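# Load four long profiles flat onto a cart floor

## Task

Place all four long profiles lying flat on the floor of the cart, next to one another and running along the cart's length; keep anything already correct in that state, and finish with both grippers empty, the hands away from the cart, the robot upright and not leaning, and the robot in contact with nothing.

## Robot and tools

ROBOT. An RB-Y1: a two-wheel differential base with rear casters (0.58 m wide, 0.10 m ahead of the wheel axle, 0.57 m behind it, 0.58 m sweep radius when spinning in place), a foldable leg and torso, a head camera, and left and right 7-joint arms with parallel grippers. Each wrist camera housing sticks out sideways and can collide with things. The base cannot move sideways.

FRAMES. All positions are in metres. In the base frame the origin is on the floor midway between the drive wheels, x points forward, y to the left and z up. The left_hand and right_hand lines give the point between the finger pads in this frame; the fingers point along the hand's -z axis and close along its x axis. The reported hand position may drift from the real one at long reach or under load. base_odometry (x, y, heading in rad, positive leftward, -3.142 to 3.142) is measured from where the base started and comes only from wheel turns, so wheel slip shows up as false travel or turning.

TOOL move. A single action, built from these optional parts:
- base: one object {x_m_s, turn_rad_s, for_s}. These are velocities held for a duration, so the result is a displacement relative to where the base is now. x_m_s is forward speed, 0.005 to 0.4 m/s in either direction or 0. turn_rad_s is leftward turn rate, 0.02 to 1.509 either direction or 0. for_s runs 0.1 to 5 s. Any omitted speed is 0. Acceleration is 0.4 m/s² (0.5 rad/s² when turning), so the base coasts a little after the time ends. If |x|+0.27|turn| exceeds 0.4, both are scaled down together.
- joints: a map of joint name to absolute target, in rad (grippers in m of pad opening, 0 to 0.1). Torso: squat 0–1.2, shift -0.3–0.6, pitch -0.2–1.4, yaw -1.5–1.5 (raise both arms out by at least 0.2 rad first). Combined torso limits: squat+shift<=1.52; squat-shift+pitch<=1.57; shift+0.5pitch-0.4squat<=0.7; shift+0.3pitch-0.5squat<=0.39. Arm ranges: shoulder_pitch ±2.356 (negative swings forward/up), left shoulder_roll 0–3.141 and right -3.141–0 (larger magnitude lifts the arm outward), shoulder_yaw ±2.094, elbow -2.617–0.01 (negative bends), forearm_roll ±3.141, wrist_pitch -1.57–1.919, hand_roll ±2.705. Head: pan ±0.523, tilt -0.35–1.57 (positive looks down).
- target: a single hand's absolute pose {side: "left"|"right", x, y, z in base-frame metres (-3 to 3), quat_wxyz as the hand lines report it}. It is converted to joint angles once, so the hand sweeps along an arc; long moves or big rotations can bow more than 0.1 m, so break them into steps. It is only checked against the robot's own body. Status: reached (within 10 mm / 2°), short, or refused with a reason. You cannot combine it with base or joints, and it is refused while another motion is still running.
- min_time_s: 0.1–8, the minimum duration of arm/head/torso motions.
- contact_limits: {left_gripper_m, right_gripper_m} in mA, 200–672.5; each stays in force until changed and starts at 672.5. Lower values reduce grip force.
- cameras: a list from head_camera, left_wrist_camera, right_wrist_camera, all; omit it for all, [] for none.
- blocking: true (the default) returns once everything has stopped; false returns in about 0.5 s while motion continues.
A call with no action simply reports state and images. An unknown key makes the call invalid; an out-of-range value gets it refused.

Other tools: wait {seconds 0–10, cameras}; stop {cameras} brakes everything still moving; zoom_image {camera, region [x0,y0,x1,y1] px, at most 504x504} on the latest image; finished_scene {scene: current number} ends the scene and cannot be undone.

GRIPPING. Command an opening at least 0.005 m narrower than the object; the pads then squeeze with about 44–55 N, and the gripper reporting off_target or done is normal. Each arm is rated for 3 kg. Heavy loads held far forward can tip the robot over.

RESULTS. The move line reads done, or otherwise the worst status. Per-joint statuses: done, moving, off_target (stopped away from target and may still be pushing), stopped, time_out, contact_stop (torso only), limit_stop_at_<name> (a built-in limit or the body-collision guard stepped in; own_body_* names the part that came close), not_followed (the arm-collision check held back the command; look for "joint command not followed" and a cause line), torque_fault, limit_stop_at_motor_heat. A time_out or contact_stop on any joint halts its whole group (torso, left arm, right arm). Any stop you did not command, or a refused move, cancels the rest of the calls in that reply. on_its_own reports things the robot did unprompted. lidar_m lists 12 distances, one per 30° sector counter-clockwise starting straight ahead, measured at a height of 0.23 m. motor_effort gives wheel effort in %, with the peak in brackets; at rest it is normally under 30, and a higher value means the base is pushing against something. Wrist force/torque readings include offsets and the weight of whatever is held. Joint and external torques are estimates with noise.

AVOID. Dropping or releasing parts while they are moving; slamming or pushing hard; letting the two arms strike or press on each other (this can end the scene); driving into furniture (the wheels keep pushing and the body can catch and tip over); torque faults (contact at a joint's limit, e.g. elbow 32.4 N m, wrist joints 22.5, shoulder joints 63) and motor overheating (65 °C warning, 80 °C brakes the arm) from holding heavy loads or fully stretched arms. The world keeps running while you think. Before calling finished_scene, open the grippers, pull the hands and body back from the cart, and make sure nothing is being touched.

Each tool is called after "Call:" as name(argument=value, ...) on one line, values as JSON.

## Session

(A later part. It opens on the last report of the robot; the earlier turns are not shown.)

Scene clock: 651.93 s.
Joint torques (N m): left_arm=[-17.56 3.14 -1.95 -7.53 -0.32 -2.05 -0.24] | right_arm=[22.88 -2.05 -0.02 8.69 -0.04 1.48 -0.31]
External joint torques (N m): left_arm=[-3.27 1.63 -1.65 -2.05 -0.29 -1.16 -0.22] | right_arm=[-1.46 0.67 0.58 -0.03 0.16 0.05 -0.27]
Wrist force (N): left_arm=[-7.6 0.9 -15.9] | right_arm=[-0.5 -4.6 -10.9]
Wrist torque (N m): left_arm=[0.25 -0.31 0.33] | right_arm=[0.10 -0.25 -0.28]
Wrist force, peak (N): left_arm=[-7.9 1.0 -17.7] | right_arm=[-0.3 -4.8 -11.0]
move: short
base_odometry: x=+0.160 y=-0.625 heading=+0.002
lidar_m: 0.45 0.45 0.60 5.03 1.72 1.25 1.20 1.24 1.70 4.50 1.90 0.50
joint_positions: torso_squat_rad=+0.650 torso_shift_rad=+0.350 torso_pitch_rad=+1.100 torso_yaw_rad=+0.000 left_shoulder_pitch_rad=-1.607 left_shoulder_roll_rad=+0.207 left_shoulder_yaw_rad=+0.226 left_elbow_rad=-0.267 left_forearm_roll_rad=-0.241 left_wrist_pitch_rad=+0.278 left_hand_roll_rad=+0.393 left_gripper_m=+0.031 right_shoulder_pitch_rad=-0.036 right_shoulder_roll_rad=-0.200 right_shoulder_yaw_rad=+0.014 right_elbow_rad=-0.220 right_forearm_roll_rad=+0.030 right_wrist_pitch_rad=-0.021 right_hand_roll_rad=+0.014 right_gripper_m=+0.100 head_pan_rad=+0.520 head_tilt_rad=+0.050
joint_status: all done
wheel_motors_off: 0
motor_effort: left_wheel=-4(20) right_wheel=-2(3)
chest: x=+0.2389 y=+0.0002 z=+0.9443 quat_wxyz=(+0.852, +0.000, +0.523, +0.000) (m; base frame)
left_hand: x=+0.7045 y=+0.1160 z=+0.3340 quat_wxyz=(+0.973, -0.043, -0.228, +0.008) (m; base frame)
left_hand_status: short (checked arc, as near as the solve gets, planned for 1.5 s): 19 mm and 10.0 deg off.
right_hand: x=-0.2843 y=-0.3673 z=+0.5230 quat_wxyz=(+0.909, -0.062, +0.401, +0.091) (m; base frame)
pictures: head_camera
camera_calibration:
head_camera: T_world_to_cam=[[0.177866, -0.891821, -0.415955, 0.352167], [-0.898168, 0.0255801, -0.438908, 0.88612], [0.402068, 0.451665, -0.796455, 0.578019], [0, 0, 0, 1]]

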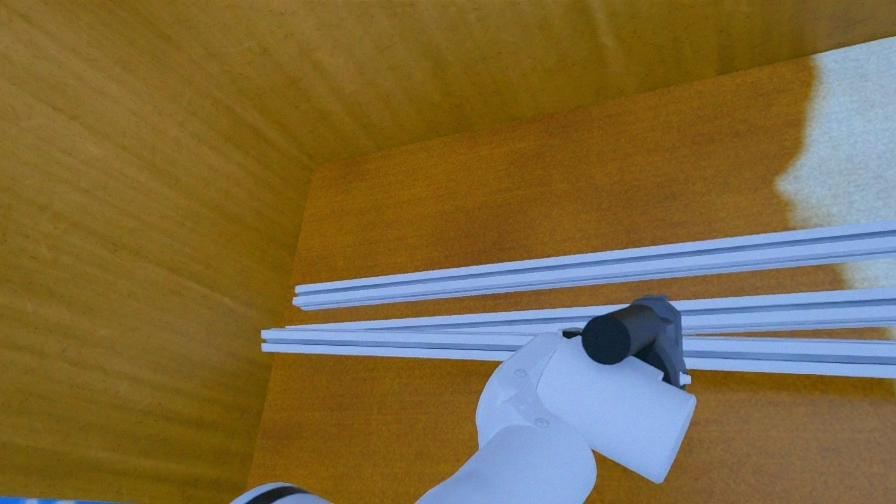

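Call:
move(target={"side":"left","x":0.716,"y":0.1135,"z":0.38,"quat_wxyz":[0.989,0.0022,-0.146,0.015]}, min_time_s=1.5, cameras=["head_camera"])

Call:
move(joints={"head_pan_rad":-0.25,"head_tilt_rad":0.1}, cameras=["head_camera"])

Scene clock: 657.20 s.
Joint torques (N m): left_arm=[-19.28 0.05 -2.52 -9.73 0.01 -1.14 0.13] | right_arm=[22.52 -3.19 0.13 8.66 0.09 1.5 -0.37]
External joint torques (N m): left_arm=[-3.9 -0.9 -1.7 -2.39 0.13 -0.57 0.14] | right_arm=[-1.82 -0.47 0.73 -0.07 0.29 0.07 -0.33]
Wrist force (N): left_arm=[-4.8 -0.3 -17.7] | right_arm=[-0.5 -4.5 -11.0]
Wrist torque (N m): left_arm=[-0.36 -0.26 0.24] | right_arm=[0.10 -0.24 -0.26]
Wrist force, peak (N): left_arm=[-5.6 -0.3 -18.2] | right_arm=[-0.6 -4.5 -11.1]
move: done
base_odometry: x=+0.160 y=-0.625 heading=+0.002
lidar_m: 0.46 0.46 0.58 5.00 1.75 1.25 1.19 1.24 1.69 4.54 1.91 0.51
joint_positions: torso_squat_rad=+0.650 torso_shift_rad=+0.350 torso_pitch_rad=+1.100 torso_yaw_rad=+0.000 left_shoulder_pitch_rad=-1.553 left_shoulder_roll_rad=+0.154 left_shoulder_yaw_rad=+0.222 left_elbow_rad=-0.705 left_forearm_roll_rad=-0.236 left_wrist_pitch_rad=+0.844 left_hand_roll_rad=+0.340 left_gripper_m=+0.031 right_shoulder_pitch_rad=-0.036 right_shoulder_roll_rad=-0.200 right_shoulder_yaw_rad=+0.014 right_elbow_rad=-0.220 right_forearm_roll_rad=+0.030 right_wrist_pitch_rad=-0.021 right_hand_roll_rad=+0.014 right_gripper_m=+0.100 head_pan_rad=+0.520 head_tilt_rad=+0.050
joint_status: all done
wheel_motors_off: 0
motor_effort: left_wheel=-3(5) right_wheel=-1(3)
chest: x=+0.2389 y=+0.0002 z=+0.9442 quat_wxyz=(+0.852, +0.000, +0.523, +0.000) (m; base frame)
left_hand: x=+0.7151 y=+0.1143 z=+0.3799 quat_wxyz=(+0.990, +0.005, -0.143, +0.016) (m; base frame)
left_hand_status: reached (checked arc, planned for 1.5 s): 1 mm and 0.5 deg off.
right_hand: x=-0.2843 y=-0.3673 z=+0.5230 quat_wxyz=(+0.909, -0.062, +0.401, +0.091) (m; base frame)
pictures: head_camera
camera_calibration:
head_camera: T_world_to_cam=[[0.177832, -0.891824, -0.415964, 0.352175], [-0.898223, 0.0255546, -0.438796, 0.886047], [0.401958, 0.451661, -0.796512, 0.578044], [0, 0, 0, 1]]

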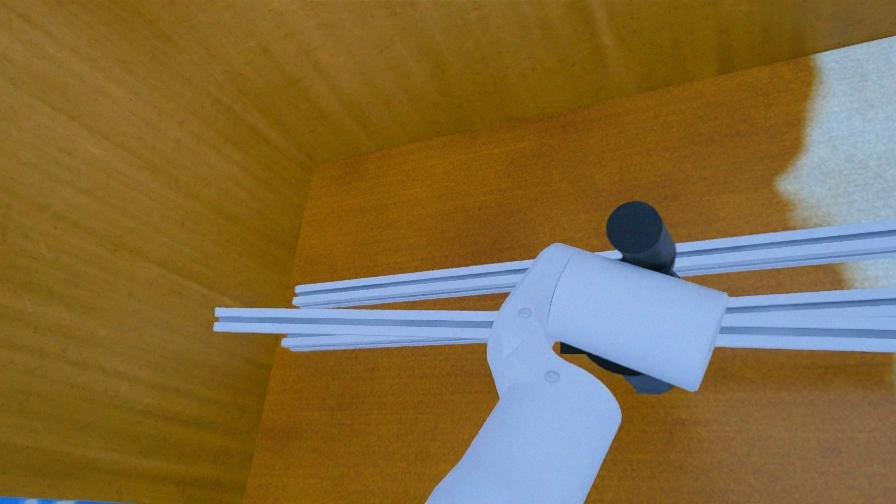

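Scene clock: 658.37 s.
Joint torques (N m): left_arm=[-19.61 1.05 -2.92 -9.58 -0.17 -1.08 0.05] | right_arm=[23.47 -3.27 -0.15 8.65 -0.07 1.53 -0.42]
External joint torques (N m): left_arm=[-4.23 0.1 -2.1 -2.24 -0.05 -0.51 0.06] | right_arm=[-0.87 -0.55 0.45 -0.08 0.13 0.1 -0.38]
Wrist force (N): left_arm=[-4.9 -0.2 -18.2] | right_arm=[-0.5 -4.6 -10.9]
Wrist torque (N m): left_arm=[-0.32 -0.27 0.24] | right_arm=[0.10 -0.25 -0.26]
Wrist force, peak (N): left_arm=[-4.7 0.1 -18.2] | right_arm=[-0.4 -4.7 -11.0]
move: done
base_odometry: x=+0.160 y=-0.625 heading=+0.002
lidar_m: 0.46 0.47 0.61 5.00 1.74 1.25 1.20 1.26 1.72 4.53 1.92 0.51
joint_positions: torso_squat_rad=+0.650 torso_shift_rad=+0.350 torso_pitch_rad=+1.100 torso_yaw_rad=+0.000 left_shoulder_pitch_rad=-1.553 left_shoulder_roll_rad=+0.154 left_shoulder_yaw_rad=+0.222 left_elbow_rad=-0.705 left_forearm_roll_rad=-0.236 left_wrist_pitch_rad=+0.844 left_hand_roll_rad=+0.340 left_gripper_m=+0.031 right_shoulder_pitch_rad=-0.036 right_shoulder_roll_rad=-0.200 right_shoulder_yaw_rad=+0.014 right_elbow_rad=-0.220 right_forearm_roll_rad=+0.030 right_wrist_pitch_rad=-0.021 right_hand_roll_rad=+0.014 right_gripper_m=+0.100 head_pan_rad=-0.250 head_tilt_rad=+0.100
joint_status: all done
wheel_motors_off: 0
motor_effort: left_wheel=-2(4) right_wheel=-2(4)
chest: x=+0.2389 y=+0.0002 z=+0.9442 quat_wxyz=(+0.852, +0.000, +0.523, +0.000) (m; base frame)
left_hand: x=+0.7151 y=+0.1143 z=+0.3799 quat_wxyz=(+0.990, +0.005, -0.143, +0.016) (m; base frame)
right_hand: x=-0.2843 y=-0.3673 z=+0.5230 quat_wxyz=(+0.909, -0.062, +0.401, +0.091) (m; base frame)
pictures: head_camera
camera_calibration:
head_camera: T_world_to_cam=[[-0.159589, -0.95415, 0.253237, -0.183108], [-0.908679, 0.041733, -0.415404, 0.866758], [0.385789, -0.296405, -0.873677, 0.663558], [0, 0, 0, 1]]

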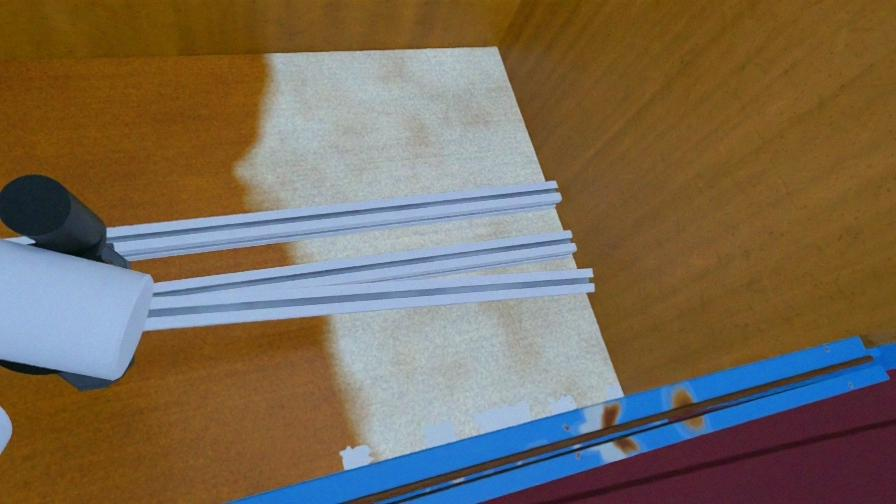

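Call:
move(target={"side":"left","x":0.716,"y":0.1135,"z":0.45,"quat_wxyz":[0.989,0.0022,-0.146,0.015]}, min_time_s=1.5, cameras=[])

Call:
move(base={"turn_rad_s":-0.06,"for_s":0.5}, joints={"head_pan_rad":0,"head_tilt_rad":0.1}, cameras=["head_camera"])

Call:
move(target={"side":"left","x":0.62,"y":0.1135,"z":0.52,"quat_wxyz":[0.989,0.0022,-0.146,0]}, min_time_s=2, cameras=["head_camera"])

Scene clock: 670.80 s.
Joint torques (N m): left_arm=[-18.66 -0.17 -1.65 -11.71 -0.2 -1.1 -0.04] | right_arm=[22.61 -2.97 -0.07 8.64 -0.11 1.46 -0.35]
External joint torques (N m): left_arm=[-4.26 -0.3 -0.12 -3.19 -0.1 -0.5 -0.03] | right_arm=[-1.73 -0.25 0.53 -0.09 0.08 0.02 -0.31]
Wrist force (N): left_arm=[-4.6 -0.3 -18.3] | right_arm=[-0.5 -4.6 -11.0]
Wrist torque (N m): left_arm=[-0.42 -0.20 0.20] | right_arm=[0.11 -0.24 -0.26]
Wrist force, peak (N): left_arm=[-6.0 0.2 -18.8] | right_arm=[-0.4 -4.5 -11.2]
move: done
base_odometry: x=+0.160 y=-0.625 heading=+0.002
lidar_m: 0.46 0.47 0.60 5.00 1.73 1.24 1.20 1.25 1.70 4.51 1.90 0.50
joint_positions: torso_squat_rad=+0.650 torso_shift_rad=+0.350 torso_pitch_rad=+1.100 torso_yaw_rad=+0.000 left_shoulder_pitch_rad=-1.414 left_shoulder_roll_rad=+0.085 left_shoulder_yaw_rad=+0.223 left_elbow_rad=-1.217 left_forearm_roll_rad=-0.226 left_wrist_pitch_rad=+1.193 left_hand_roll_rad=+0.232 left_gripper_m=+0.031 right_shoulder_pitch_rad=-0.036 right_shoulder_roll_rad=-0.200 right_shoulder_yaw_rad=+0.014 right_elbow_rad=-0.220 right_forearm_roll_rad=+0.030 right_wrist_pitch_rad=-0.021 right_hand_roll_rad=+0.014 right_gripper_m=+0.100 head_pan_rad=-0.250 head_tilt_rad=+0.100
joint_status: all done
wheel_motors_off: 0
motor_effort: left_wheel=-2(4) right_wheel=-2(3)
chest: x=+0.2389 y=+0.0002 z=+0.9442 quat_wxyz=(+0.852, +0.000, +0.523, +0.000) (m; base frame)
left_hand: x=+0.7152 y=+0.1138 z=+0.4493 quat_wxyz=(+0.989, +0.003, -0.145, +0.015) (m; base frame)
left_hand_status: reached (checked arc, planned for 1.5 s): 1 mm and 0.1 deg off.
right_hand: x=-0.2842 y=-0.3673 z=+0.5230 quat_wxyz=(+0.909, -0.062, +0.401, +0.091) (m; base frame)
pictures: none

Scene clock: 671.77 s.
Joint torques (N m): left_arm=[-19.32 0.5 -1.41 -11.38 -0.39 -1.16 -0.37] | right_arm=[22.5 -2.42 -0.17 8.68 0.06 1.43 -0.28]
External joint torques (N m): left_arm=[-4.92 0.37 0.12 -2.86 -0.29 -0.56 -0.35] | right_arm=[-1.84 0.31 0.43 -0.05 0.25 0 -0.24]
Wrist force (N): left_arm=[-4.9 -0.2 -18.0] | right_arm=[-0.6 -4.8 -10.8]
Wrist torque (N m): left_arm=[-0.38 -0.24 0.22] | right_arm=[0.13 -0.27 -0.25]
Wrist force, peak (N): left_arm=[-5.1 1.1 -18.7] | right_arm=[-0.3 -4.7 -11.2]
move: done
base_odometry: x=+0.160 y=-0.625 heading=-0.027
lidar_m: 0.45 0.46 0.57 4.56 1.78 1.26 1.19 1.23 1.67 4.11 1.97 0.52
base_status: done (sent for 0.5 of 0.5 s)
joint_positions: torso_squat_rad=+0.650 torso_shift_rad=+0.350 torso_pitch_rad=+1.100 torso_yaw_rad=+0.000 left_shoulder_pitch_rad=-1.414 left_shoulder_roll_rad=+0.085 left_shoulder_yaw_rad=+0.223 left_elbow_rad=-1.217 left_forearm_roll_rad=-0.226 left_wrist_pitch_rad=+1.193 left_hand_roll_rad=+0.232 left_gripper_m=+0.031 right_shoulder_pitch_rad=-0.036 right_shoulder_roll_rad=-0.200 right_shoulder_yaw_rad=+0.014 right_elbow_rad=-0.220 right_forearm_roll_rad=+0.030 right_wrist_pitch_rad=-0.021 right_hand_roll_rad=+0.014 right_gripper_m=+0.100 head_pan_rad=+0.000 head_tilt_rad=+0.100
joint_status: all done
wheel_motors_off: 0
motor_effort: left_wheel=+8(31) right_wheel=-14(31)
chest: x=+0.2389 y=+0.0003 z=+0.9442 quat_wxyz=(+0.852, +0.000, +0.523, +0.000) (m; base frame)
left_hand: x=+0.7152 y=+0.1138 z=+0.4493 quat_wxyz=(+0.989, +0.003, -0.145, +0.015) (m; base frame)
right_hand: x=-0.2842 y=-0.3673 z=+0.5231 quat_wxyz=(+0.909, -0.062, +0.401, +0.091) (m; base frame)
pictures: head_camera
camera_calibration:
head_camera: T_world_to_cam=[[-0.0483094, -0.998229, 0.0347136, -0.00868878], [-0.912852, 0.0300176, -0.407185, 0.860205], [0.405422, -0.0513593, -0.912686, 0.694675], [0, 0, 0, 1]]

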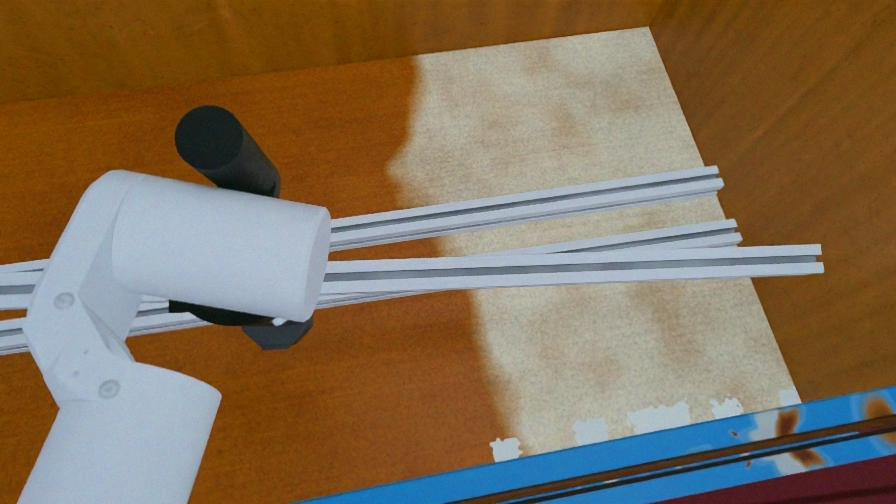

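Scene clock: 674.10 s.
Joint torques (N m): left_arm=[-12.12 -3.31 -3.8 -11.31 -0.74 -1.09 -0.15] | right_arm=[22.92 -2.66 -0.33 8.82 -0.09 1.54 -0.27]
External joint torques (N m): left_arm=[-3.33 -1.05 -1.9 -2.64 -0.65 -0.49 -0.13] | right_arm=[-1.42 0.07 0.28 0.09 0.1 0.11 -0.23]
Wrist force (N): left_arm=[-4.7 -0.6 -18.3] | right_arm=[-0.5 -4.5 -10.9]
Wrist torque (N m): left_arm=[-0.23 -0.23 0.32] | right_arm=[0.10 -0.25 -0.26]
Wrist force, peak (N): left_arm=[-4.6 -0.8 -19.1] | right_arm=[-0.4 -4.7 -11.2]
move: done
base_odometry: x=+0.160 y=-0.625 heading=-0.027
lidar_m: 0.46 0.46 0.60 4.55 1.80 1.27 1.20 1.24 1.66 4.09 1.98 0.52
joint_positions: torso_squat_rad=+0.650 torso_shift_rad=+0.350 torso_pitch_rad=+1.100 torso_yaw_rad=+0.000 left_shoulder_pitch_rad=-1.044 left_shoulder_roll_rad=+0.000 left_shoulder_yaw_rad=+0.041 left_elbow_rad=-1.909 left_forearm_roll_rad=-0.255 left_wrist_pitch_rad=+1.531 left_hand_roll_rad=+0.189 left_gripper_m=+0.031 right_shoulder_pitch_rad=-0.036 right_shoulder_roll_rad=-0.200 right_shoulder_yaw_rad=+0.014 right_elbow_rad=-0.220 right_forearm_roll_rad=+0.030 right_wrist_pitch_rad=-0.021 right_hand_roll_rad=+0.014 right_gripper_m=+0.100 head_pan_rad=+0.000 head_tilt_rad=+0.100
joint_status: all done
wheel_motors_off: 0
motor_effort: left_wheel=+8(10) right_wheel=-13(15)
chest: x=+0.2389 y=+0.0003 z=+0.9442 quat_wxyz=(+0.852, +0.000, +0.523, +0.000) (m; base frame)
left_hand: x=+0.6197 y=+0.1138 z=+0.5193 quat_wxyz=(+0.989, +0.002, -0.145, +0.000) (m; base frame)
left_hand_status: reached (checked arc, planned for 2.0 s): 1 mm and 0.1 deg off.
right_hand: x=-0.2842 y=-0.3673 z=+0.5231 quat_wxyz=(+0.909, -0.062, +0.401, +0.091) (m; base frame)
pictures: head_camera
camera_calibration:
head_camera: T_world_to_cam=[[-0.0483083, -0.998229, 0.0347125, -0.00868774], [-0.912855, 0.0300174, -0.407179, 0.860202], [0.405416, -0.0513576, -0.912689, 0.694676], [0, 0, 0, 1]]

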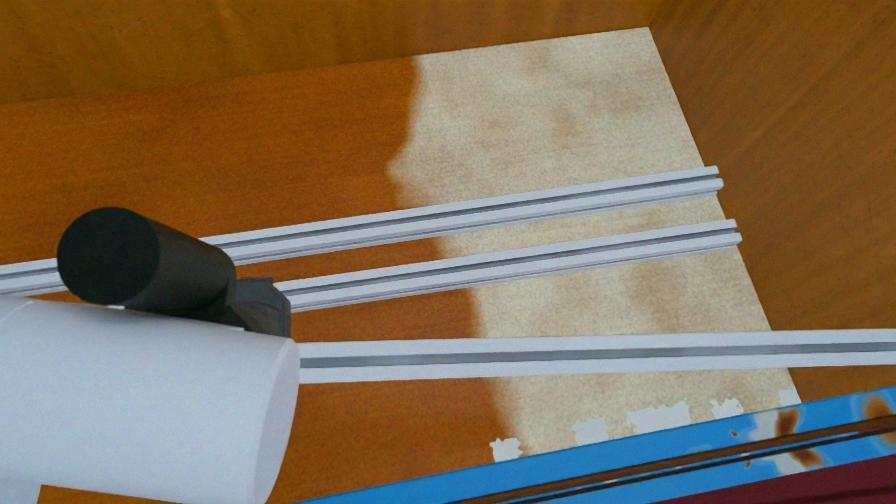

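Call:
move(base={"turn_rad_s":0.1,"for_s":0.6}, cameras=["head_camera"])

Scene clock: 679.07 s.
Joint torques (N m): left_arm=[-11.92 -3.03 -3.14 -11.32 -0.43 -1.1 -0.13] | right_arm=[22.43 -2.46 -0.32 8.73 -0.07 1.48 -0.17]
External joint torques (N m): left_arm=[-3.13 -0.77 -1.24 -2.65 -0.33 -0.49 -0.12] | right_arm=[-1.91 0.27 0.29 0.01 0.12 0.04 -0.13]
Wrist force (N): left_arm=[-4.9 0.0 -18.1] | right_arm=[-0.6 -4.4 -11.0]
Wrist torque (N m): left_arm=[-0.20 -0.25 0.30] | right_arm=[0.09 -0.25 -0.27]
Wrist force, peak (N): left_arm=[-5.2 -0.3 -18.7] | right_arm=[-0.5 -4.4 -11.3]
move: done
base_odometry: x=+0.160 y=-0.625 heading=+0.032
lidar_m: 0.45 0.46 0.61 4.48 1.69 1.26 1.19 1.26 1.74 4.91 0.74 0.50
base_status: done (sent for 0.6 of 0.6 s)
joint_positions: torso_squat_rad=+0.650 torso_shift_rad=+0.350 torso_pitch_rad=+1.100 torso_yaw_rad=+0.000 left_shoulder_pitch_rad=-1.044 left_shoulder_roll_rad=+0.000 left_shoulder_yaw_rad=+0.041 left_elbow_rad=-1.909 left_forearm_roll_rad=-0.255 left_wrist_pitch_rad=+1.531 left_hand_roll_rad=+0.189 left_gripper_m=+0.031 right_shoulder_pitch_rad=-0.036 right_shoulder_roll_rad=-0.200 right_shoulder_yaw_rad=+0.014 right_elbow_rad=-0.220 right_forearm_roll_rad=+0.030 right_wrist_pitch_rad=-0.021 right_hand_roll_rad=+0.014 right_gripper_m=+0.100 head_pan_rad=+0.000 head_tilt_rad=+0.100
wheel_motors_off: 0
motor_effort: left_wheel=-8(23) right_wheel=+3(21)
chest: x=+0.2389 y=+0.0003 z=+0.9442 quat_wxyz=(+0.852, +0.000, +0.523, +0.000) (m; base frame)
left_hand: x=+0.6197 y=+0.1138 z=+0.5193 quat_wxyz=(+0.989, +0.002, -0.145, +0.000) (m; base frame)
right_hand: x=-0.2842 y=-0.3673 z=+0.5231 quat_wxyz=(+0.909, -0.062, +0.401, +0.091) (m; base frame)
pictures: head_camera
camera_calibration:
head_camera: T_world_to_cam=[[-0.04829, -0.99823, 0.0347261, -0.0086951], [-0.912856, 0.0299952, -0.407179, 0.860202], [0.405416, -0.0513626, -0.912688, 0.694676], [0, 0, 0, 1]]

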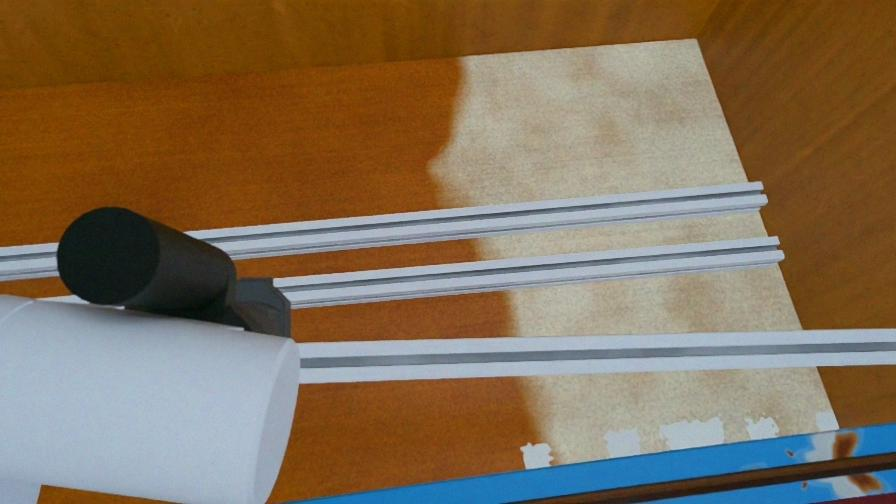

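Call:
move(base={"turn_rad_s":0.05,"for_s":0.4}, cameras=[])

Call:
move(base={"x_m_s":0.1,"for_s":1.0}, cameras=["head_camera"])

Call:
move(target={"side":"left","x":0.62,"y":0.1135,"z":0.45,"quat_wxyz":[0.989,0.0022,-0.146,0.015]}, min_time_s=1.5, cameras=["head_camera"])

Scene clock: 686.67 s.
Joint torques (N m): left_arm=[-12.14 -2.88 -2.95 -11.4 -0.51 -1.1 -0.04] | right_arm=[22.3 -2.58 -0.11 8.71 -0.06 1.44 -0.24]
External joint torques (N m): left_arm=[-3.35 -0.62 -1.05 -2.73 -0.41 -0.49 -0.02] | right_arm=[-2.04 0.14 0.49 -0.02 0.13 0.01 -0.2]
Wrist force (N): left_arm=[-4.6 -0.3 -17.9] | right_arm=[-0.4 -4.6 -10.6]
Wrist torque (N m): left_arm=[-0.25 -0.22 0.28] | right_arm=[0.11 -0.23 -0.28]
Wrist force, peak (N): left_arm=[-4.7 -0.2 -18.8] | right_arm=[-0.4 -4.5 -11.3]
move: done
base_odometry: x=+0.160 y=-0.625 heading=+0.051
lidar_m: 0.46 0.46 0.62 4.15 1.67 1.23 1.20 1.28 1.80 4.63 0.73 0.50
base_status: done (sent for 0.4 of 0.4 s)
joint_positions: torso_squat_rad=+0.650 torso_shift_rad=+0.350 torso_pitch_rad=+1.100 torso_yaw_rad=+0.000 left_shoulder_pitch_rad=-1.044 left_shoulder_roll_rad=+0.000 left_shoulder_yaw_rad=+0.041 left_elbow_rad=-1.909 left_forearm_roll_rad=-0.255 left_wrist_pitch_rad=+1.531 left_hand_roll_rad=+0.189 left_gripper_m=+0.031 right_shoulder_pitch_rad=-0.036 right_shoulder_roll_rad=-0.200 right_shoulder_yaw_rad=+0.014 right_elbow_rad=-0.220 right_forearm_roll_rad=+0.030 right_wrist_pitch_rad=-0.021 right_hand_roll_rad=+0.014 right_gripper_m=+0.100 head_pan_rad=+0.000 head_tilt_rad=+0.100
wheel_motors_off: 0
motor_effort: left_wheel=-13(38) right_wheel=+8(35)
chest: x=+0.2389 y=+0.0003 z=+0.9442 quat_wxyz=(+0.852, +0.000, +0.523, +0.000) (m; base frame)
left_hand: x=+0.6197 y=+0.1137 z=+0.5193 quat_wxyz=(+0.989, +0.002, -0.145, +0.000) (m; base frame)
right_hand: x=-0.2842 y=-0.3673 z=+0.5231 quat_wxyz=(+0.909, -0.062, +0.401, +0.091) (m; base frame)
pictures: none

Scene clock: 688.60 s.
Joint torques (N m): left_arm=[-12.14 -2.56 -2.92 -10.87 -0.57 -1.1 -0.31] | right_arm=[22.69 -2.57 -0.3 8.79 0.01 1.56 -0.27]
External joint torques (N m): left_arm=[-3.35 -0.29 -1.02 -2.2 -0.48 -0.5 -0.29] | right_arm=[-1.65 0.15 0.3 0.06 0.21 0.13 -0.23]
Wrist force (N): left_arm=[-4.8 0.1 -18.3] | right_arm=[-0.5 -4.6 -10.8]
Wrist torque (N m): left_arm=[-0.42 -0.26 0.28] | right_arm=[0.10 -0.23 -0.26]
Wrist force, peak (N): left_arm=[-5.0 -0.5 -19.1] | right_arm=[-0.5 -4.5 -11.2]
move: done
base_odometry: x=+0.260 y=-0.620 heading=+0.051
lidar_m: 0.36 0.37 0.48 4.56 1.79 1.34 1.30 1.37 1.94 4.28 0.56 0.39
base_status: done (sent for 1 of 1 s)
joint_positions: torso_squat_rad=+0.650 torso_shift_rad=+0.350 torso_pitch_rad=+1.100 torso_yaw_rad=+0.000 left_shoulder_pitch_rad=-1.044 left_shoulder_roll_rad=+0.000 left_shoulder_yaw_rad=+0.041 left_elbow_rad=-1.909 left_forearm_roll_rad=-0.255 left_wrist_pitch_rad=+1.531 left_hand_roll_rad=+0.189 left_gripper_m=+0.031 right_shoulder_pitch_rad=-0.036 right_shoulder_roll_rad=-0.200 right_shoulder_yaw_rad=+0.014 right_elbow_rad=-0.220 right_forearm_roll_rad=+0.030 right_wrist_pitch_rad=-0.021 right_hand_roll_rad=+0.014 right_gripper_m=+0.100 head_pan_rad=+0.000 head_tilt_rad=+0.100
wheel_motors_off: 0
motor_effort: left_wheel=-3(24) right_wheel=+0(37)
chest: x=+0.2390 y=+0.0003 z=+0.9442 quat_wxyz=(+0.852, +0.000, +0.523, +0.000) (m; base frame)
left_hand: x=+0.6197 y=+0.1137 z=+0.5192 quat_wxyz=(+0.989, +0.002, -0.145, +0.000) (m; base frame)
right_hand: x=-0.2842 y=-0.3673 z=+0.5231 quat_wxyz=(+0.909, -0.062, +0.401, +0.091) (m; base frame)
pictures: head_camera
camera_calibration:
head_camera: T_world_to_cam=[[-0.0482931, -0.998228, 0.0347586, -0.00870338], [-0.912936, 0.0299949, -0.406999, 0.860104], [0.405235, -0.0513876, -0.912767, 0.694712], [0, 0, 0, 1]]

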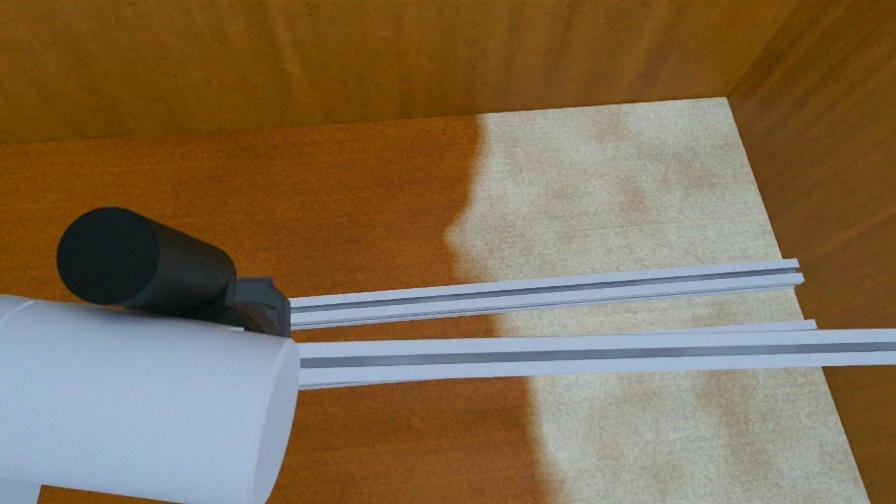

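Scene clock: 690.43 s.
Joint torques (N m): left_arm=[-11.26 -0.72 -1.82 -10.75 -0.33 -1.22 0.6] | right_arm=[22.82 -2.47 -0.54 8.82 0 1.49 -0.3]
External joint torques (N m): left_arm=[-2.55 1.36 -0.16 -2.12 -0.21 -0.62 0.62] | right_arm=[-1.53 0.25 0.06 0.09 0.2 0.06 -0.26]
Wrist force (N): left_arm=[-4.7 -0.1 -18.2] | right_arm=[-0.3 -4.7 -10.8]
Wrist torque (N m): left_arm=[-0.35 -0.21 0.25] | right_arm=[0.12 -0.23 -0.27]
Wrist force, peak (N): left_arm=[-4.7 -0.2 -18.8] | right_arm=[-0.5 -4.6 -11.1]
move: done
base_odometry: x=+0.260 y=-0.620 heading=+0.051
lidar_m: 0.34 0.37 0.50 4.53 1.81 1.33 1.30 1.38 1.97 4.27 0.56 0.38
joint_positions: torso_squat_rad=+0.650 torso_shift_rad=+0.350 torso_pitch_rad=+1.100 torso_yaw_rad=+0.000 left_shoulder_pitch_rad=-1.044 left_shoulder_roll_rad=+0.026 left_shoulder_yaw_rad=+0.057 left_elbow_rad=-1.641 left_forearm_roll_rad=-0.241 left_wrist_pitch_rad=+1.269 left_hand_roll_rad=+0.276 left_gripper_m=+0.031 right_shoulder_pitch_rad=-0.036 right_shoulder_roll_rad=-0.200 right_shoulder_yaw_rad=+0.014 right_elbow_rad=-0.220 right_forearm_roll_rad=+0.030 right_wrist_pitch_rad=-0.021 right_hand_roll_rad=+0.014 right_gripper_m=+0.100 head_pan_rad=+0.000 head_tilt_rad=+0.100
joint_status: all done
wheel_motors_off: 0
motor_effort: left_wheel=-3(4) right_wheel=-1(2)
chest: x=+0.2390 y=+0.0003 z=+0.9442 quat_wxyz=(+0.852, +0.000, +0.523, +0.000) (m; base frame)
left_hand: x=+0.6193 y=+0.1135 z=+0.4497 quat_wxyz=(+0.989, +0.002, -0.145, +0.015) (m; base frame)
left_hand_status: reached (checked arc, planned for 1.5 s): 1 mm and 0.1 deg off.
right_hand: x=-0.2842 y=-0.3673 z=+0.5231 quat_wxyz=(+0.909, -0.062, +0.401, +0.091) (m; base frame)
pictures: head_camera
camera_calibration:
head_camera: T_world_to_cam=[[-0.048293, -0.998228, 0.0347585, -0.00870334], [-0.912936, 0.0299948, -0.407, 0.860105], [0.405236, -0.0513875, -0.912767, 0.694712], [0, 0, 0, 1]]

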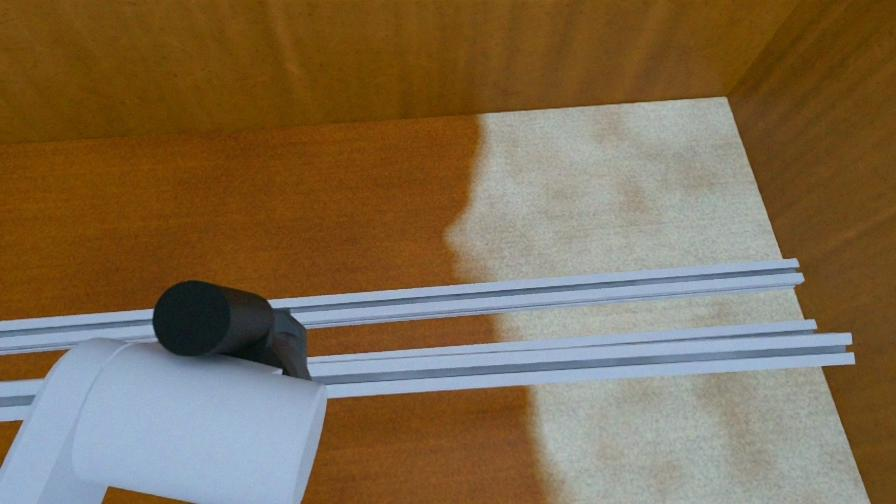

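Call:
move(target={"side":"left","x":0.605,"y":0.1135,"z":0.385,"quat_wxyz":[0.989,0.0022,-0.146,0.015]}, min_time_s=1.5, cameras=["head_camera"])

Call:
move(joints={"head_pan_rad":0.52,"head_tilt_rad":0.05}, cameras=["head_camera"])

Scene clock: 697.40 s.
Joint torques (N m): left_arm=[-12.31 -1.01 -1.37 -10.13 -0.7 -0.89 0.59] | right_arm=[22.5 -3 -0.53 8.94 -0.02 1.52 -0.36]
External joint torques (N m): left_arm=[-4.05 1.03 -0.01 -2.1 -0.56 -0.31 0.61] | right_arm=[-1.85 -0.27 0.07 0.21 0.17 0.09 -0.32]
Wrist force (N): left_arm=[-5.0 -0.4 -18.0] | right_arm=[-0.3 -4.6 -10.9]
Wrist torque (N m): left_arm=[-0.31 -0.28 0.20] | right_arm=[0.10 -0.22 -0.25]
Wrist force, peak (N): left_arm=[-5.0 0.0 -18.8] | right_arm=[-0.5 -4.9 -11.1]
move: done
base_odometry: x=+0.260 y=-0.620 heading=+0.051
lidar_m: 0.35 0.37 0.49 4.54 1.80 1.34 1.29 1.39 1.96 4.27 0.57 0.38
joint_positions: torso_squat_rad=+0.650 torso_shift_rad=+0.350 torso_pitch_rad=+1.100 torso_yaw_rad=+0.000 left_shoulder_pitch_rad=-1.054 left_shoulder_roll_rad=+0.048 left_shoulder_yaw_rad=+0.057 left_elbow_rad=-1.368 left_forearm_roll_rad=-0.248 left_wrist_pitch_rad=+1.016 left_hand_roll_rad=+0.346 left_gripper_m=+0.031 right_shoulder_pitch_rad=-0.036 right_shoulder_roll_rad=-0.200 right_shoulder_yaw_rad=+0.014 right_elbow_rad=-0.220 right_forearm_roll_rad=+0.030 right_wrist_pitch_rad=-0.021 right_hand_roll_rad=+0.014 right_gripper_m=+0.100 head_pan_rad=+0.000 head_tilt_rad=+0.100
joint_status: all done
wheel_motors_off: 0
motor_effort: left_wheel=-3(4) right_wheel=+1(3)
chest: x=+0.2390 y=+0.0003 z=+0.9442 quat_wxyz=(+0.852, +0.000, +0.523, +0.000) (m; base frame)
left_hand: x=+0.6040 y=+0.1136 z=+0.3848 quat_wxyz=(+0.989, +0.002, -0.145, +0.015) (m; base frame)
left_hand_status: reached (checked arc, planned for 1.5 s): 1 mm and 0.1 deg off.
right_hand: x=-0.2842 y=-0.3673 z=+0.5231 quat_wxyz=(+0.909, -0.062, +0.401, +0.091) (m; base frame)
pictures: head_camera
camera_calibration:
head_camera: T_world_to_cam=[[-0.048293, -0.998228, 0.0347586, -0.00870339], [-0.912936, 0.0299948, -0.406999, 0.860105], [0.405236, -0.0513876, -0.912767, 0.694712], [0, 0, 0, 1]]

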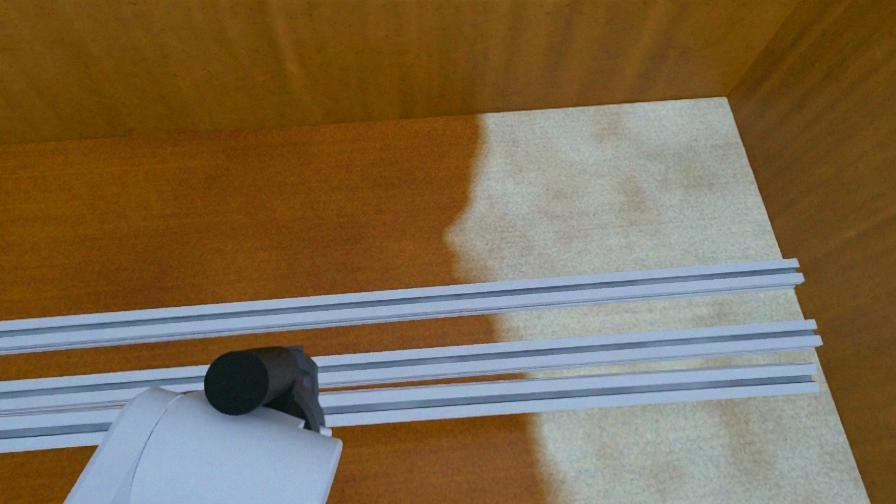

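Scene clock: 698.40 s.
Joint torques (N m): left_arm=[-11.9 -0.93 -1.23 -10.04 -0.8 -1.14 0.39] | right_arm=[22.73 -2.45 -0.28 8.65 0.02 1.44 -0.14]
External joint torques (N m): left_arm=[-3.64 1.11 0.14 -2.01 -0.66 -0.56 0.41] | right_arm=[-1.61 0.28 0.33 -0.08 0.21 0.01 -0.1]
Wrist force (N): left_arm=[-4.9 -0.4 -18.1] | right_arm=[-0.3 -4.5 -11.1]
Wrist torque (N m): left_arm=[-0.27 -0.28 0.22] | right_arm=[0.10 -0.22 -0.27]
Wrist force, peak (N): left_arm=[-4.9 -0.3 -18.5] | right_arm=[-0.5 -4.7 -11.1]
move: done
base_odometry: x=+0.260 y=-0.620 heading=+0.051
lidar_m: 0.34 0.36 0.50 4.54 1.79 1.34 1.29 1.37 1.95 4.27 0.57 0.38
joint_positions: torso_squat_rad=+0.650 torso_shift_rad=+0.350 torso_pitch_rad=+1.100 torso_yaw_rad=+0.000 left_shoulder_pitch_rad=-1.054 left_shoulder_roll_rad=+0.048 left_shoulder_yaw_rad=+0.057 left_elbow_rad=-1.368 left_forearm_roll_rad=-0.248 left_wrist_pitch_rad=+1.016 left_hand_roll_rad=+0.346 left_gripper_m=+0.031 right_shoulder_pitch_rad=-0.036 right_shoulder_roll_rad=-0.200 right_shoulder_yaw_rad=+0.014 right_elbow_rad=-0.220 right_forearm_roll_rad=+0.030 right_wrist_pitch_rad=-0.021 right_hand_roll_rad=+0.014 right_gripper_m=+0.100 head_pan_rad=+0.520 head_tilt_rad=+0.050
joint_status: all done
wheel_motors_off: 0
motor_effort: left_wheel=-3(4) right_wheel=-1(3)
chest: x=+0.2390 y=+0.0003 z=+0.9442 quat_wxyz=(+0.852, +0.000, +0.523, +0.000) (m; base frame)
left_hand: x=+0.6040 y=+0.1136 z=+0.3848 quat_wxyz=(+0.989, +0.002, -0.145, +0.015) (m; base frame)
right_hand: x=-0.2842 y=-0.3673 z=+0.5231 quat_wxyz=(+0.909, -0.062, +0.401, +0.091) (m; base frame)
pictures: head_camera
camera_calibration:
head_camera: T_world_to_cam=[[0.177805, -0.891852, -0.415914, 0.35216], [-0.898328, 0.0254391, -0.438588, 0.885933], [0.401736, 0.451611, -0.796653, 0.578101], [0, 0, 0, 1]]

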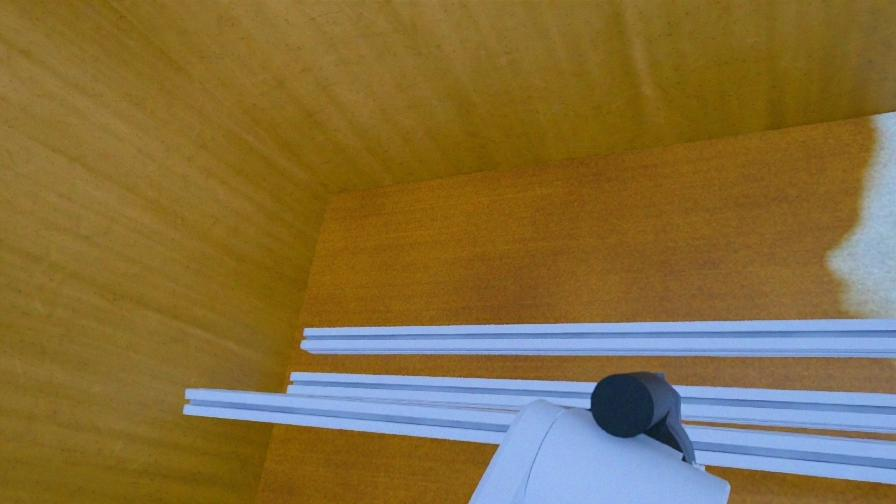

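Call:
move(target={"side":"left","x":0.605,"y":0.078,"z":0.385,"quat_wxyz":[0.989,0.0022,-0.146,0.015]}, min_time_s=1.5, cameras=[])

Call:
move(target={"side":"left","x":0.605,"y":0.078,"z":0.345,"quat_wxyz":[0.989,0.0022,-0.146,0.015]}, min_time_s=1.5, cameras=["head_camera"])

Call:
move(joints={"head_pan_rad":-0.1,"head_tilt_rad":0.1}, cameras=["head_camera"])

Scene clock: 709.70 s.
Joint torques (N m): left_arm=[-13.28 -4.8 -3.3 -9.58 -0.81 -1.18 0.61] | right_arm=[22.55 -2.89 -0.5 8.93 0.08 1.52 -0.28]
External joint torques (N m): left_arm=[-4.3 -1.33 -1.46 -1.7 -0.64 -0.62 0.63] | right_arm=[-1.8 -0.17 0.1 0.2 0.27 0.09 -0.24]
Wrist force (N): left_arm=[-4.9 0.0 -18.1] | right_arm=[-0.5 -4.7 -10.8]
Wrist torque (N m): left_arm=[-0.33 -0.29 0.25] | right_arm=[0.12 -0.24 -0.27]
Wrist force, peak (N): left_arm=[-5.0 -0.3 -18.6] | right_arm=[-0.5 -4.6 -11.2]
move: done
base_odometry: x=+0.260 y=-0.620 heading=+0.051
lidar_m: 0.35 0.37 0.48 4.53 1.78 1.34 1.30 1.39 1.94 4.27 0.57 0.38
joint_positions: torso_squat_rad=+0.650 torso_shift_rad=+0.350 torso_pitch_rad=+1.100 torso_yaw_rad=+0.000 left_shoulder_pitch_rad=-1.102 left_shoulder_roll_rad=+0.000 left_shoulder_yaw_rad=+0.017 left_elbow_rad=-1.297 left_forearm_roll_rad=-0.328 left_wrist_pitch_rad=+1.008 left_hand_roll_rad=+0.430 left_gripper_m=+0.031 right_shoulder_pitch_rad=-0.036 right_shoulder_roll_rad=-0.200 right_shoulder_yaw_rad=+0.014 right_elbow_rad=-0.220 right_forearm_roll_rad=+0.030 right_wrist_pitch_rad=-0.021 right_hand_roll_rad=+0.014 right_gripper_m=+0.100 head_pan_rad=+0.520 head_tilt_rad=+0.050
joint_status: all done
wheel_motors_off: 0
motor_effort: left_wheel=-3(4) right_wheel=+0(2)
chest: x=+0.2390 y=+0.0003 z=+0.9442 quat_wxyz=(+0.852, +0.000, +0.523, +0.000) (m; base frame)
left_hand: x=+0.6042 y=+0.0786 z=+0.3846 quat_wxyz=(+0.989, +0.002, -0.145, +0.015) (m; base frame)
left_hand_status: reached (checked arc, planned for 1.5 s): 1 mm and 0.1 deg off.
right_hand: x=-0.2842 y=-0.3673 z=+0.5231 quat_wxyz=(+0.909, -0.062, +0.401, +0.091) (m; base frame)
pictures: none

Scene clock: 711.53 s.
Joint torques (N m): left_arm=[-13.35 -1.72 -1.32 -9.08 -0.94 -0.88 0.52] | right_arm=[22.79 -3.27 -0.57 8.52 -0.12 1.51 -0.16]
External joint torques (N m): left_arm=[-3.72 1.37 0.06 -1.94 -0.77 -0.35 0.54] | right_arm=[-1.56 -0.54 0.03 -0.21 0.07 0.08 -0.12]
Wrist force (N): left_arm=[-4.9 0.1 -18.1] | right_arm=[-0.5 -4.4 -11.0]
Wrist torque (N m): left_arm=[-0.18 -0.32 0.28] | right_arm=[0.08 -0.24 -0.27]
Wrist force, peak (N): left_arm=[-6.0 -0.4 -18.3] | right_arm=[-0.6 -4.6 -11.2]
move: done
base_odometry: x=+0.260 y=-0.620 heading=+0.051
lidar_m: 0.34 0.36 0.50 4.54 1.80 1.35 1.30 1.36 1.94 4.28 0.57 0.38
joint_positions: torso_squat_rad=+0.650 torso_shift_rad=+0.350 torso_pitch_rad=+1.100 torso_yaw_rad=+0.000 left_shoulder_pitch_rad=-1.193 left_shoulder_roll_rad=+0.032 left_shoulder_yaw_rad=+0.025 left_elbow_rad=-1.022 left_forearm_roll_rad=-0.344 left_wrist_pitch_rad=+0.832 left_hand_roll_rad=+0.517 left_gripper_m=+0.031 right_shoulder_pitch_rad=-0.036 right_shoulder_roll_rad=-0.200 right_shoulder_yaw_rad=+0.014 right_elbow_rad=-0.220 right_forearm_roll_rad=+0.030 right_wrist_pitch_rad=-0.021 right_hand_roll_rad=+0.014 right_gripper_m=+0.100 head_pan_rad=+0.520 head_tilt_rad=+0.050
joint_status: all done
wheel_motors_off: 0
motor_effort: left_wheel=-2(4) right_wheel=-1(2)
chest: x=+0.2390 y=+0.0003 z=+0.9442 quat_wxyz=(+0.852, +0.000, +0.523, +0.000) (m; base frame)
left_hand: x=+0.6041 y=+0.0782 z=+0.3448 quat_wxyz=(+0.989, +0.002, -0.145, +0.015) (m; base frame)
left_hand_status: reached (checked arc, planned for 1.5 s): 1 mm and 0.1 deg off.
right_hand: x=-0.2842 y=-0.3673 z=+0.5231 quat_wxyz=(+0.909, -0.062, +0.401, +0.091) (m; base frame)
pictures: head_camera
camera_calibration:
head_camera: T_world_to_cam=[[0.177805, -0.891852, -0.415915, 0.352161], [-0.898327, 0.0254409, -0.438591, 0.885936], [0.401739, 0.451611, -0.796651, 0.578098], [0, 0, 0, 1]]

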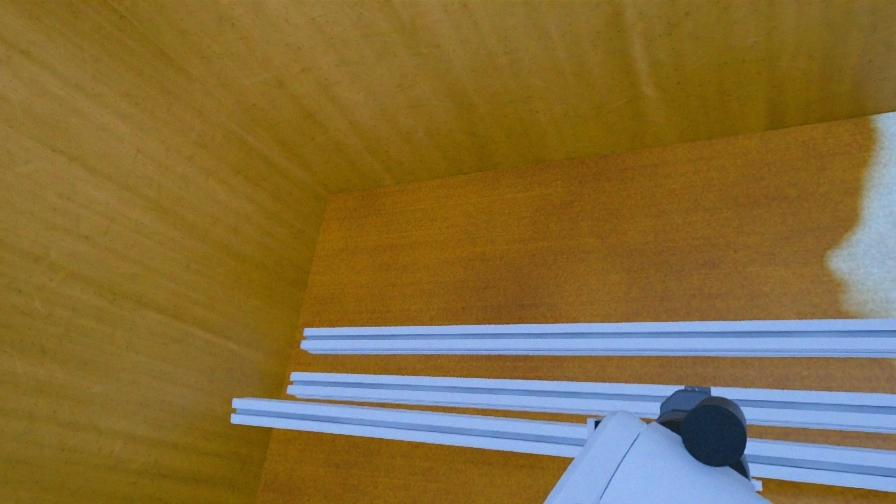

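Scene clock: 712.60 s.
Joint torques (N m): left_arm=[-13.49 -1.61 -0.97 -8.95 -0.69 -0.92 0.26] | right_arm=[22.97 -2.53 -0.43 8.86 -0.12 1.49 -0.21]
External joint torques (N m): left_arm=[-3.86 1.47 0.42 -1.81 -0.52 -0.38 0.27] | right_arm=[-1.37 0.2 0.17 0.13 0.08 0.06 -0.16]
Wrist force (N): left_arm=[-4.9 0.0 -18.1] | right_arm=[-0.4 -4.5 -10.7]
Wrist torque (N m): left_arm=[-0.48 -0.33 0.27] | right_arm=[0.11 -0.23 -0.27]
Wrist force, peak (N): left_arm=[-4.8 -0.4 -18.4] | right_arm=[-0.6 -4.6 -11.2]
move: done
base_odometry: x=+0.260 y=-0.620 heading=+0.051
lidar_m: 0.35 0.37 0.49 4.55 1.80 1.35 1.30 1.38 1.93 4.28 0.56 0.38
joint_positions: torso_squat_rad=+0.650 torso_shift_rad=+0.350 torso_pitch_rad=+1.100 torso_yaw_rad=+0.000 left_shoulder_pitch_rad=-1.193 left_shoulder_roll_rad=+0.032 left_shoulder_yaw_rad=+0.025 left_elbow_rad=-1.022 left_forearm_roll_rad=-0.344 left_wrist_pitch_rad=+0.832 left_hand_roll_rad=+0.517 left_gripper_m=+0.031 right_shoulder_pitch_rad=-0.036 right_shoulder_roll_rad=-0.200 right_shoulder_yaw_rad=+0.014 right_elbow_rad=-0.220 right_forearm_roll_rad=+0.030 right_wrist_pitch_rad=-0.021 right_hand_roll_rad=+0.014 right_gripper_m=+0.100 head_pan_rad=-0.100 head_tilt_rad=+0.100
joint_status: all done
wheel_motors_off: 0
motor_effort: left_wheel=-3(4) right_wheel=+0(2)
chest: x=+0.2390 y=+0.0003 z=+0.9442 quat_wxyz=(+0.852, +0.000, +0.523, +0.000) (m; base frame)
left_hand: x=+0.6041 y=+0.0782 z=+0.3448 quat_wxyz=(+0.989, +0.002, -0.145, +0.015) (m; base frame)
right_hand: x=-0.2842 y=-0.3673 z=+0.5231 quat_wxyz=(+0.909, -0.062, +0.401, +0.091) (m; base frame)
pictures: head_camera
camera_calibration:
head_camera: T_world_to_cam=[[-0.0933165, -0.987971, 0.12331, -0.079367], [-0.91143, 0.0349179, -0.40997, 0.862475], [0.400733, -0.150646, -0.903725, 0.687501], [0, 0, 0, 1]]

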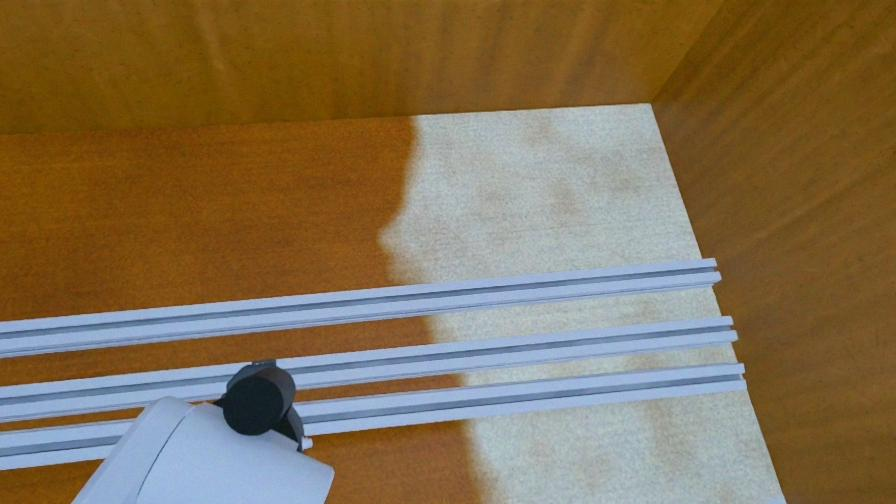

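Call:
move(target={"side":"left","x":0.605,"y":0.05,"z":0.345,"quat_wxyz":[0.989,0.0022,-0.146,0.015]}, min_time_s=1.5, cameras=[])

Call:
move(target={"side":"left","x":0.605,"y":0.05,"z":0.322,"quat_wxyz":[0.989,0.0022,-0.146,0.015]}, min_time_s=1.5, cameras=["head_camera"])

Call:
move(joints={"head_pan_rad":0.52,"head_tilt_rad":0.1}, cameras=["head_camera"])

Scene clock: 720.73 s.
Joint torques (N m): left_arm=[-16.3 -9.52 -5.11 -9.15 -0.27 -1.76 0.32] | right_arm=[22.93 -2.99 0.18 8.91 -0.01 1.66 -0.19]
External joint torques (N m): left_arm=[-5.99 -5.46 -3.58 -2.19 -0.07 -1.26 0.33] | right_arm=[-1.41 -0.26 0.78 0.18 0.19 0.23 -0.15]
Wrist force (N): left_arm=[-5.2 8.2 -16.5] | right_arm=[-0.4 -4.9 -10.9]
Wrist torque (N m): left_arm=[-0.62 -0.32 0.31] | right_arm=[0.14 -0.24 -0.25]
Wrist force, peak (N): left_arm=[-5.8 9.3 -16.6] | right_arm=[-0.5 -4.7 -11.2]
move: done
base_odometry: x=+0.260 y=-0.620 heading=+0.051
lidar_m: 0.35 0.37 0.50 4.55 1.81 1.33 1.30 1.37 1.93 4.28 0.57 0.38
joint_positions: torso_squat_rad=+0.650 torso_shift_rad=+0.350 torso_pitch_rad=+1.100 torso_yaw_rad=+0.000 left_shoulder_pitch_rad=-1.250 left_shoulder_roll_rad=+0.001 left_shoulder_yaw_rad=-0.005 left_elbow_rad=-0.931 left_forearm_roll_rad=-0.407 left_wrist_pitch_rad=+0.820 left_hand_roll_rad=+0.610 left_gripper_m=+0.031 right_shoulder_pitch_rad=-0.036 right_shoulder_roll_rad=-0.200 right_shoulder_yaw_rad=+0.014 right_elbow_rad=-0.220 right_forearm_roll_rad=+0.030 right_wrist_pitch_rad=-0.021 right_hand_roll_rad=+0.014 right_gripper_m=+0.100 head_pan_rad=-0.100 head_tilt_rad=+0.100
joint_status: all done
wheel_motors_off: 0
motor_effort: left_wheel=-3(4) right_wheel=+0(3)
chest: x=+0.2390 y=+0.0003 z=+0.9442 quat_wxyz=(+0.852, +0.000, +0.523, +0.000) (m; base frame)
left_hand: x=+0.6041 y=+0.0517 z=+0.3445 quat_wxyz=(+0.989, +0.003, -0.145, +0.015) (m; base frame)
left_hand_status: reached (checked arc, planned for 1.5 s): 2 mm and 0.1 deg off.
right_hand: x=-0.2842 y=-0.3673 z=+0.5230 quat_wxyz=(+0.909, -0.062, +0.401, +0.091) (m; base frame)
pictures: none

Scene clock: 722.57 s.
Joint torques (N m): left_arm=[-19.26 -7.83 -2.85 -10.02 0.53 -2.81 0.93] | right_arm=[22.38 -2.63 0.17 8.58 -0.08 1.45 -0.26]
External joint torques (N m): left_arm=[-8.22 -4.19 -1.77 -3.87 0.73 -2.34 0.95] | right_arm=[-1.96 0.09 0.77 -0.15 0.11 0.02 -0.22]
Wrist force (N): left_arm=[-7.5 8.9 -17.7] | right_arm=[-0.4 -4.4 -10.8]
Wrist torque (N m): left_arm=[-0.36 -0.16 -0.90] | right_arm=[0.08 -0.24 -0.25]
Wrist force, peak (N): left_arm=[-7.9 15.4 -16.0] | right_arm=[-0.5 -4.8 -11.2]
move: done
base_odometry: x=+0.260 y=-0.620 heading=+0.051
lidar_m: 0.35 0.37 0.49 4.54 1.79 1.34 1.30 1.37 1.94 4.28 0.56 0.38
joint_positions: torso_squat_rad=+0.650 torso_shift_rad=+0.350 torso_pitch_rad=+1.100 torso_yaw_rad=+0.000 left_shoulder_pitch_rad=-1.352 left_shoulder_roll_rad=+0.023 left_shoulder_yaw_rad=-0.005 left_elbow_rad=-0.680 left_forearm_roll_rad=-0.443 left_wrist_pitch_rad=+0.683 left_hand_roll_rad=+0.715 left_gripper_m=+0.031 right_shoulder_pitch_rad=-0.036 right_shoulder_roll_rad=-0.200 right_shoulder_yaw_rad=+0.014 right_elbow_rad=-0.220 right_forearm_roll_rad=+0.030 right_wrist_pitch_rad=-0.021 right_hand_roll_rad=+0.014 right_gripper_m=+0.100 head_pan_rad=-0.100 head_tilt_rad=+0.100
joint_status: all done
wheel_motors_off: 0
motor_effort: left_wheel=-1(3) right_wheel=+0(3)
chest: x=+0.2390 y=+0.0003 z=+0.9442 quat_wxyz=(+0.852, +0.000, +0.523, +0.000) (m; base frame)
left_hand: x=+0.6035 y=+0.0517 z=+0.3214 quat_wxyz=(+0.989, +0.003, -0.145, +0.015) (m; base frame)
left_hand_status: reached (checked arc, planned for 1.5 s): 2 mm and 0.2 deg off.
right_hand: x=-0.2842 y=-0.3673 z=+0.5230 quat_wxyz=(+0.909, -0.062, +0.401, +0.091) (m; base frame)
pictures: head_camera
camera_calibration:
head_camera: T_world_to_cam=[[-0.0931614, -0.98801, 0.123111, -0.079201], [-0.911436, 0.0348578, -0.409962, 0.862468], [0.400756, -0.1504, -0.903756, 0.687527], [0, 0, 0, 1]]

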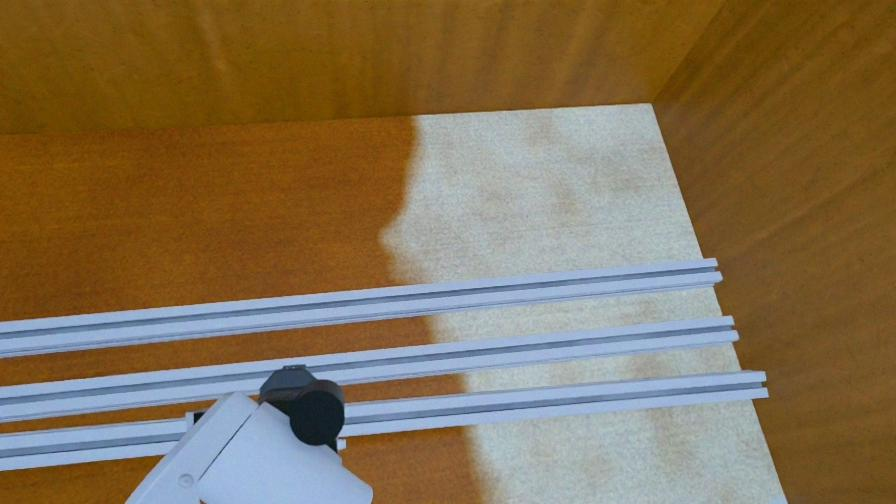

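Scene clock: 723.63 s.
Joint torques (N m): left_arm=[-19.17 -7.45 -3.42 -10.02 0.68 -2.84 1] | right_arm=[22.27 -2.4 -0.19 8.67 -0.14 1.34 -0.41]
External joint torques (N m): left_arm=[-8.13 -3.81 -2.34 -3.87 0.87 -2.38 1.02] | right_arm=[-2.07 0.32 0.41 -0.06 0.06 -0.09 -0.37]
Wrist force (N): left_arm=[-7.3 8.6 -17.8] | right_arm=[-0.4 -4.5 -11.0]
Wrist torque (N m): left_arm=[-0.29 -0.15 -0.93] | right_arm=[0.11 -0.25 -0.26]
Wrist force, peak (N): left_arm=[-7.5 8.8 -18.1] | right_arm=[-0.3 -4.6 -11.1]
move: done
base_odometry: x=+0.260 y=-0.620 heading=+0.051
lidar_m: 0.35 0.35 0.49 4.55 1.78 1.35 1.29 1.37 1.94 4.28 0.56 0.38
joint_positions: torso_squat_rad=+0.650 torso_shift_rad=+0.350 torso_pitch_rad=+1.100 torso_yaw_rad=+0.000 left_shoulder_pitch_rad=-1.352 left_shoulder_roll_rad=+0.023 left_shoulder_yaw_rad=-0.005 left_elbow_rad=-0.680 left_forearm_roll_rad=-0.443 left_wrist_pitch_rad=+0.683 left_hand_roll_rad=+0.715 left_gripper_m=+0.031 right_shoulder_pitch_rad=-0.036 right_shoulder_roll_rad=-0.200 right_shoulder_yaw_rad=+0.014 right_elbow_rad=-0.220 right_forearm_roll_rad=+0.030 right_wrist_pitch_rad=-0.021 right_hand_roll_rad=+0.014 right_gripper_m=+0.100 head_pan_rad=+0.520 head_tilt_rad=+0.100
joint_status: all done
wheel_motors_off: 0
motor_effort: left_wheel=-1(2) right_wheel=+0(2)
chest: x=+0.2390 y=+0.0003 z=+0.9442 quat_wxyz=(+0.852, +0.000, +0.523, +0.000) (m; base frame)
left_hand: x=+0.6035 y=+0.0517 z=+0.3214 quat_wxyz=(+0.989, +0.003, -0.145, +0.015) (m; base frame)
right_hand: x=-0.2842 y=-0.3673 z=+0.5230 quat_wxyz=(+0.909, -0.062, +0.401, +0.091) (m; base frame)
pictures: head_camera
camera_calibration:
head_camera: T_world_to_cam=[[0.179678, -0.892468, -0.413784, 0.349225], [-0.916788, 0.000591611, -0.399373, 0.854022], [0.356673, 0.451111, -0.818097, 0.619117], [0, 0, 0, 1]]

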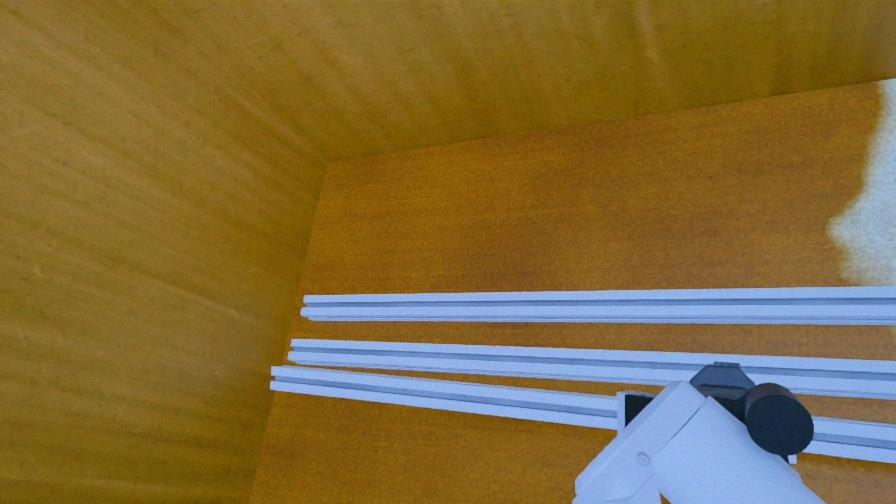

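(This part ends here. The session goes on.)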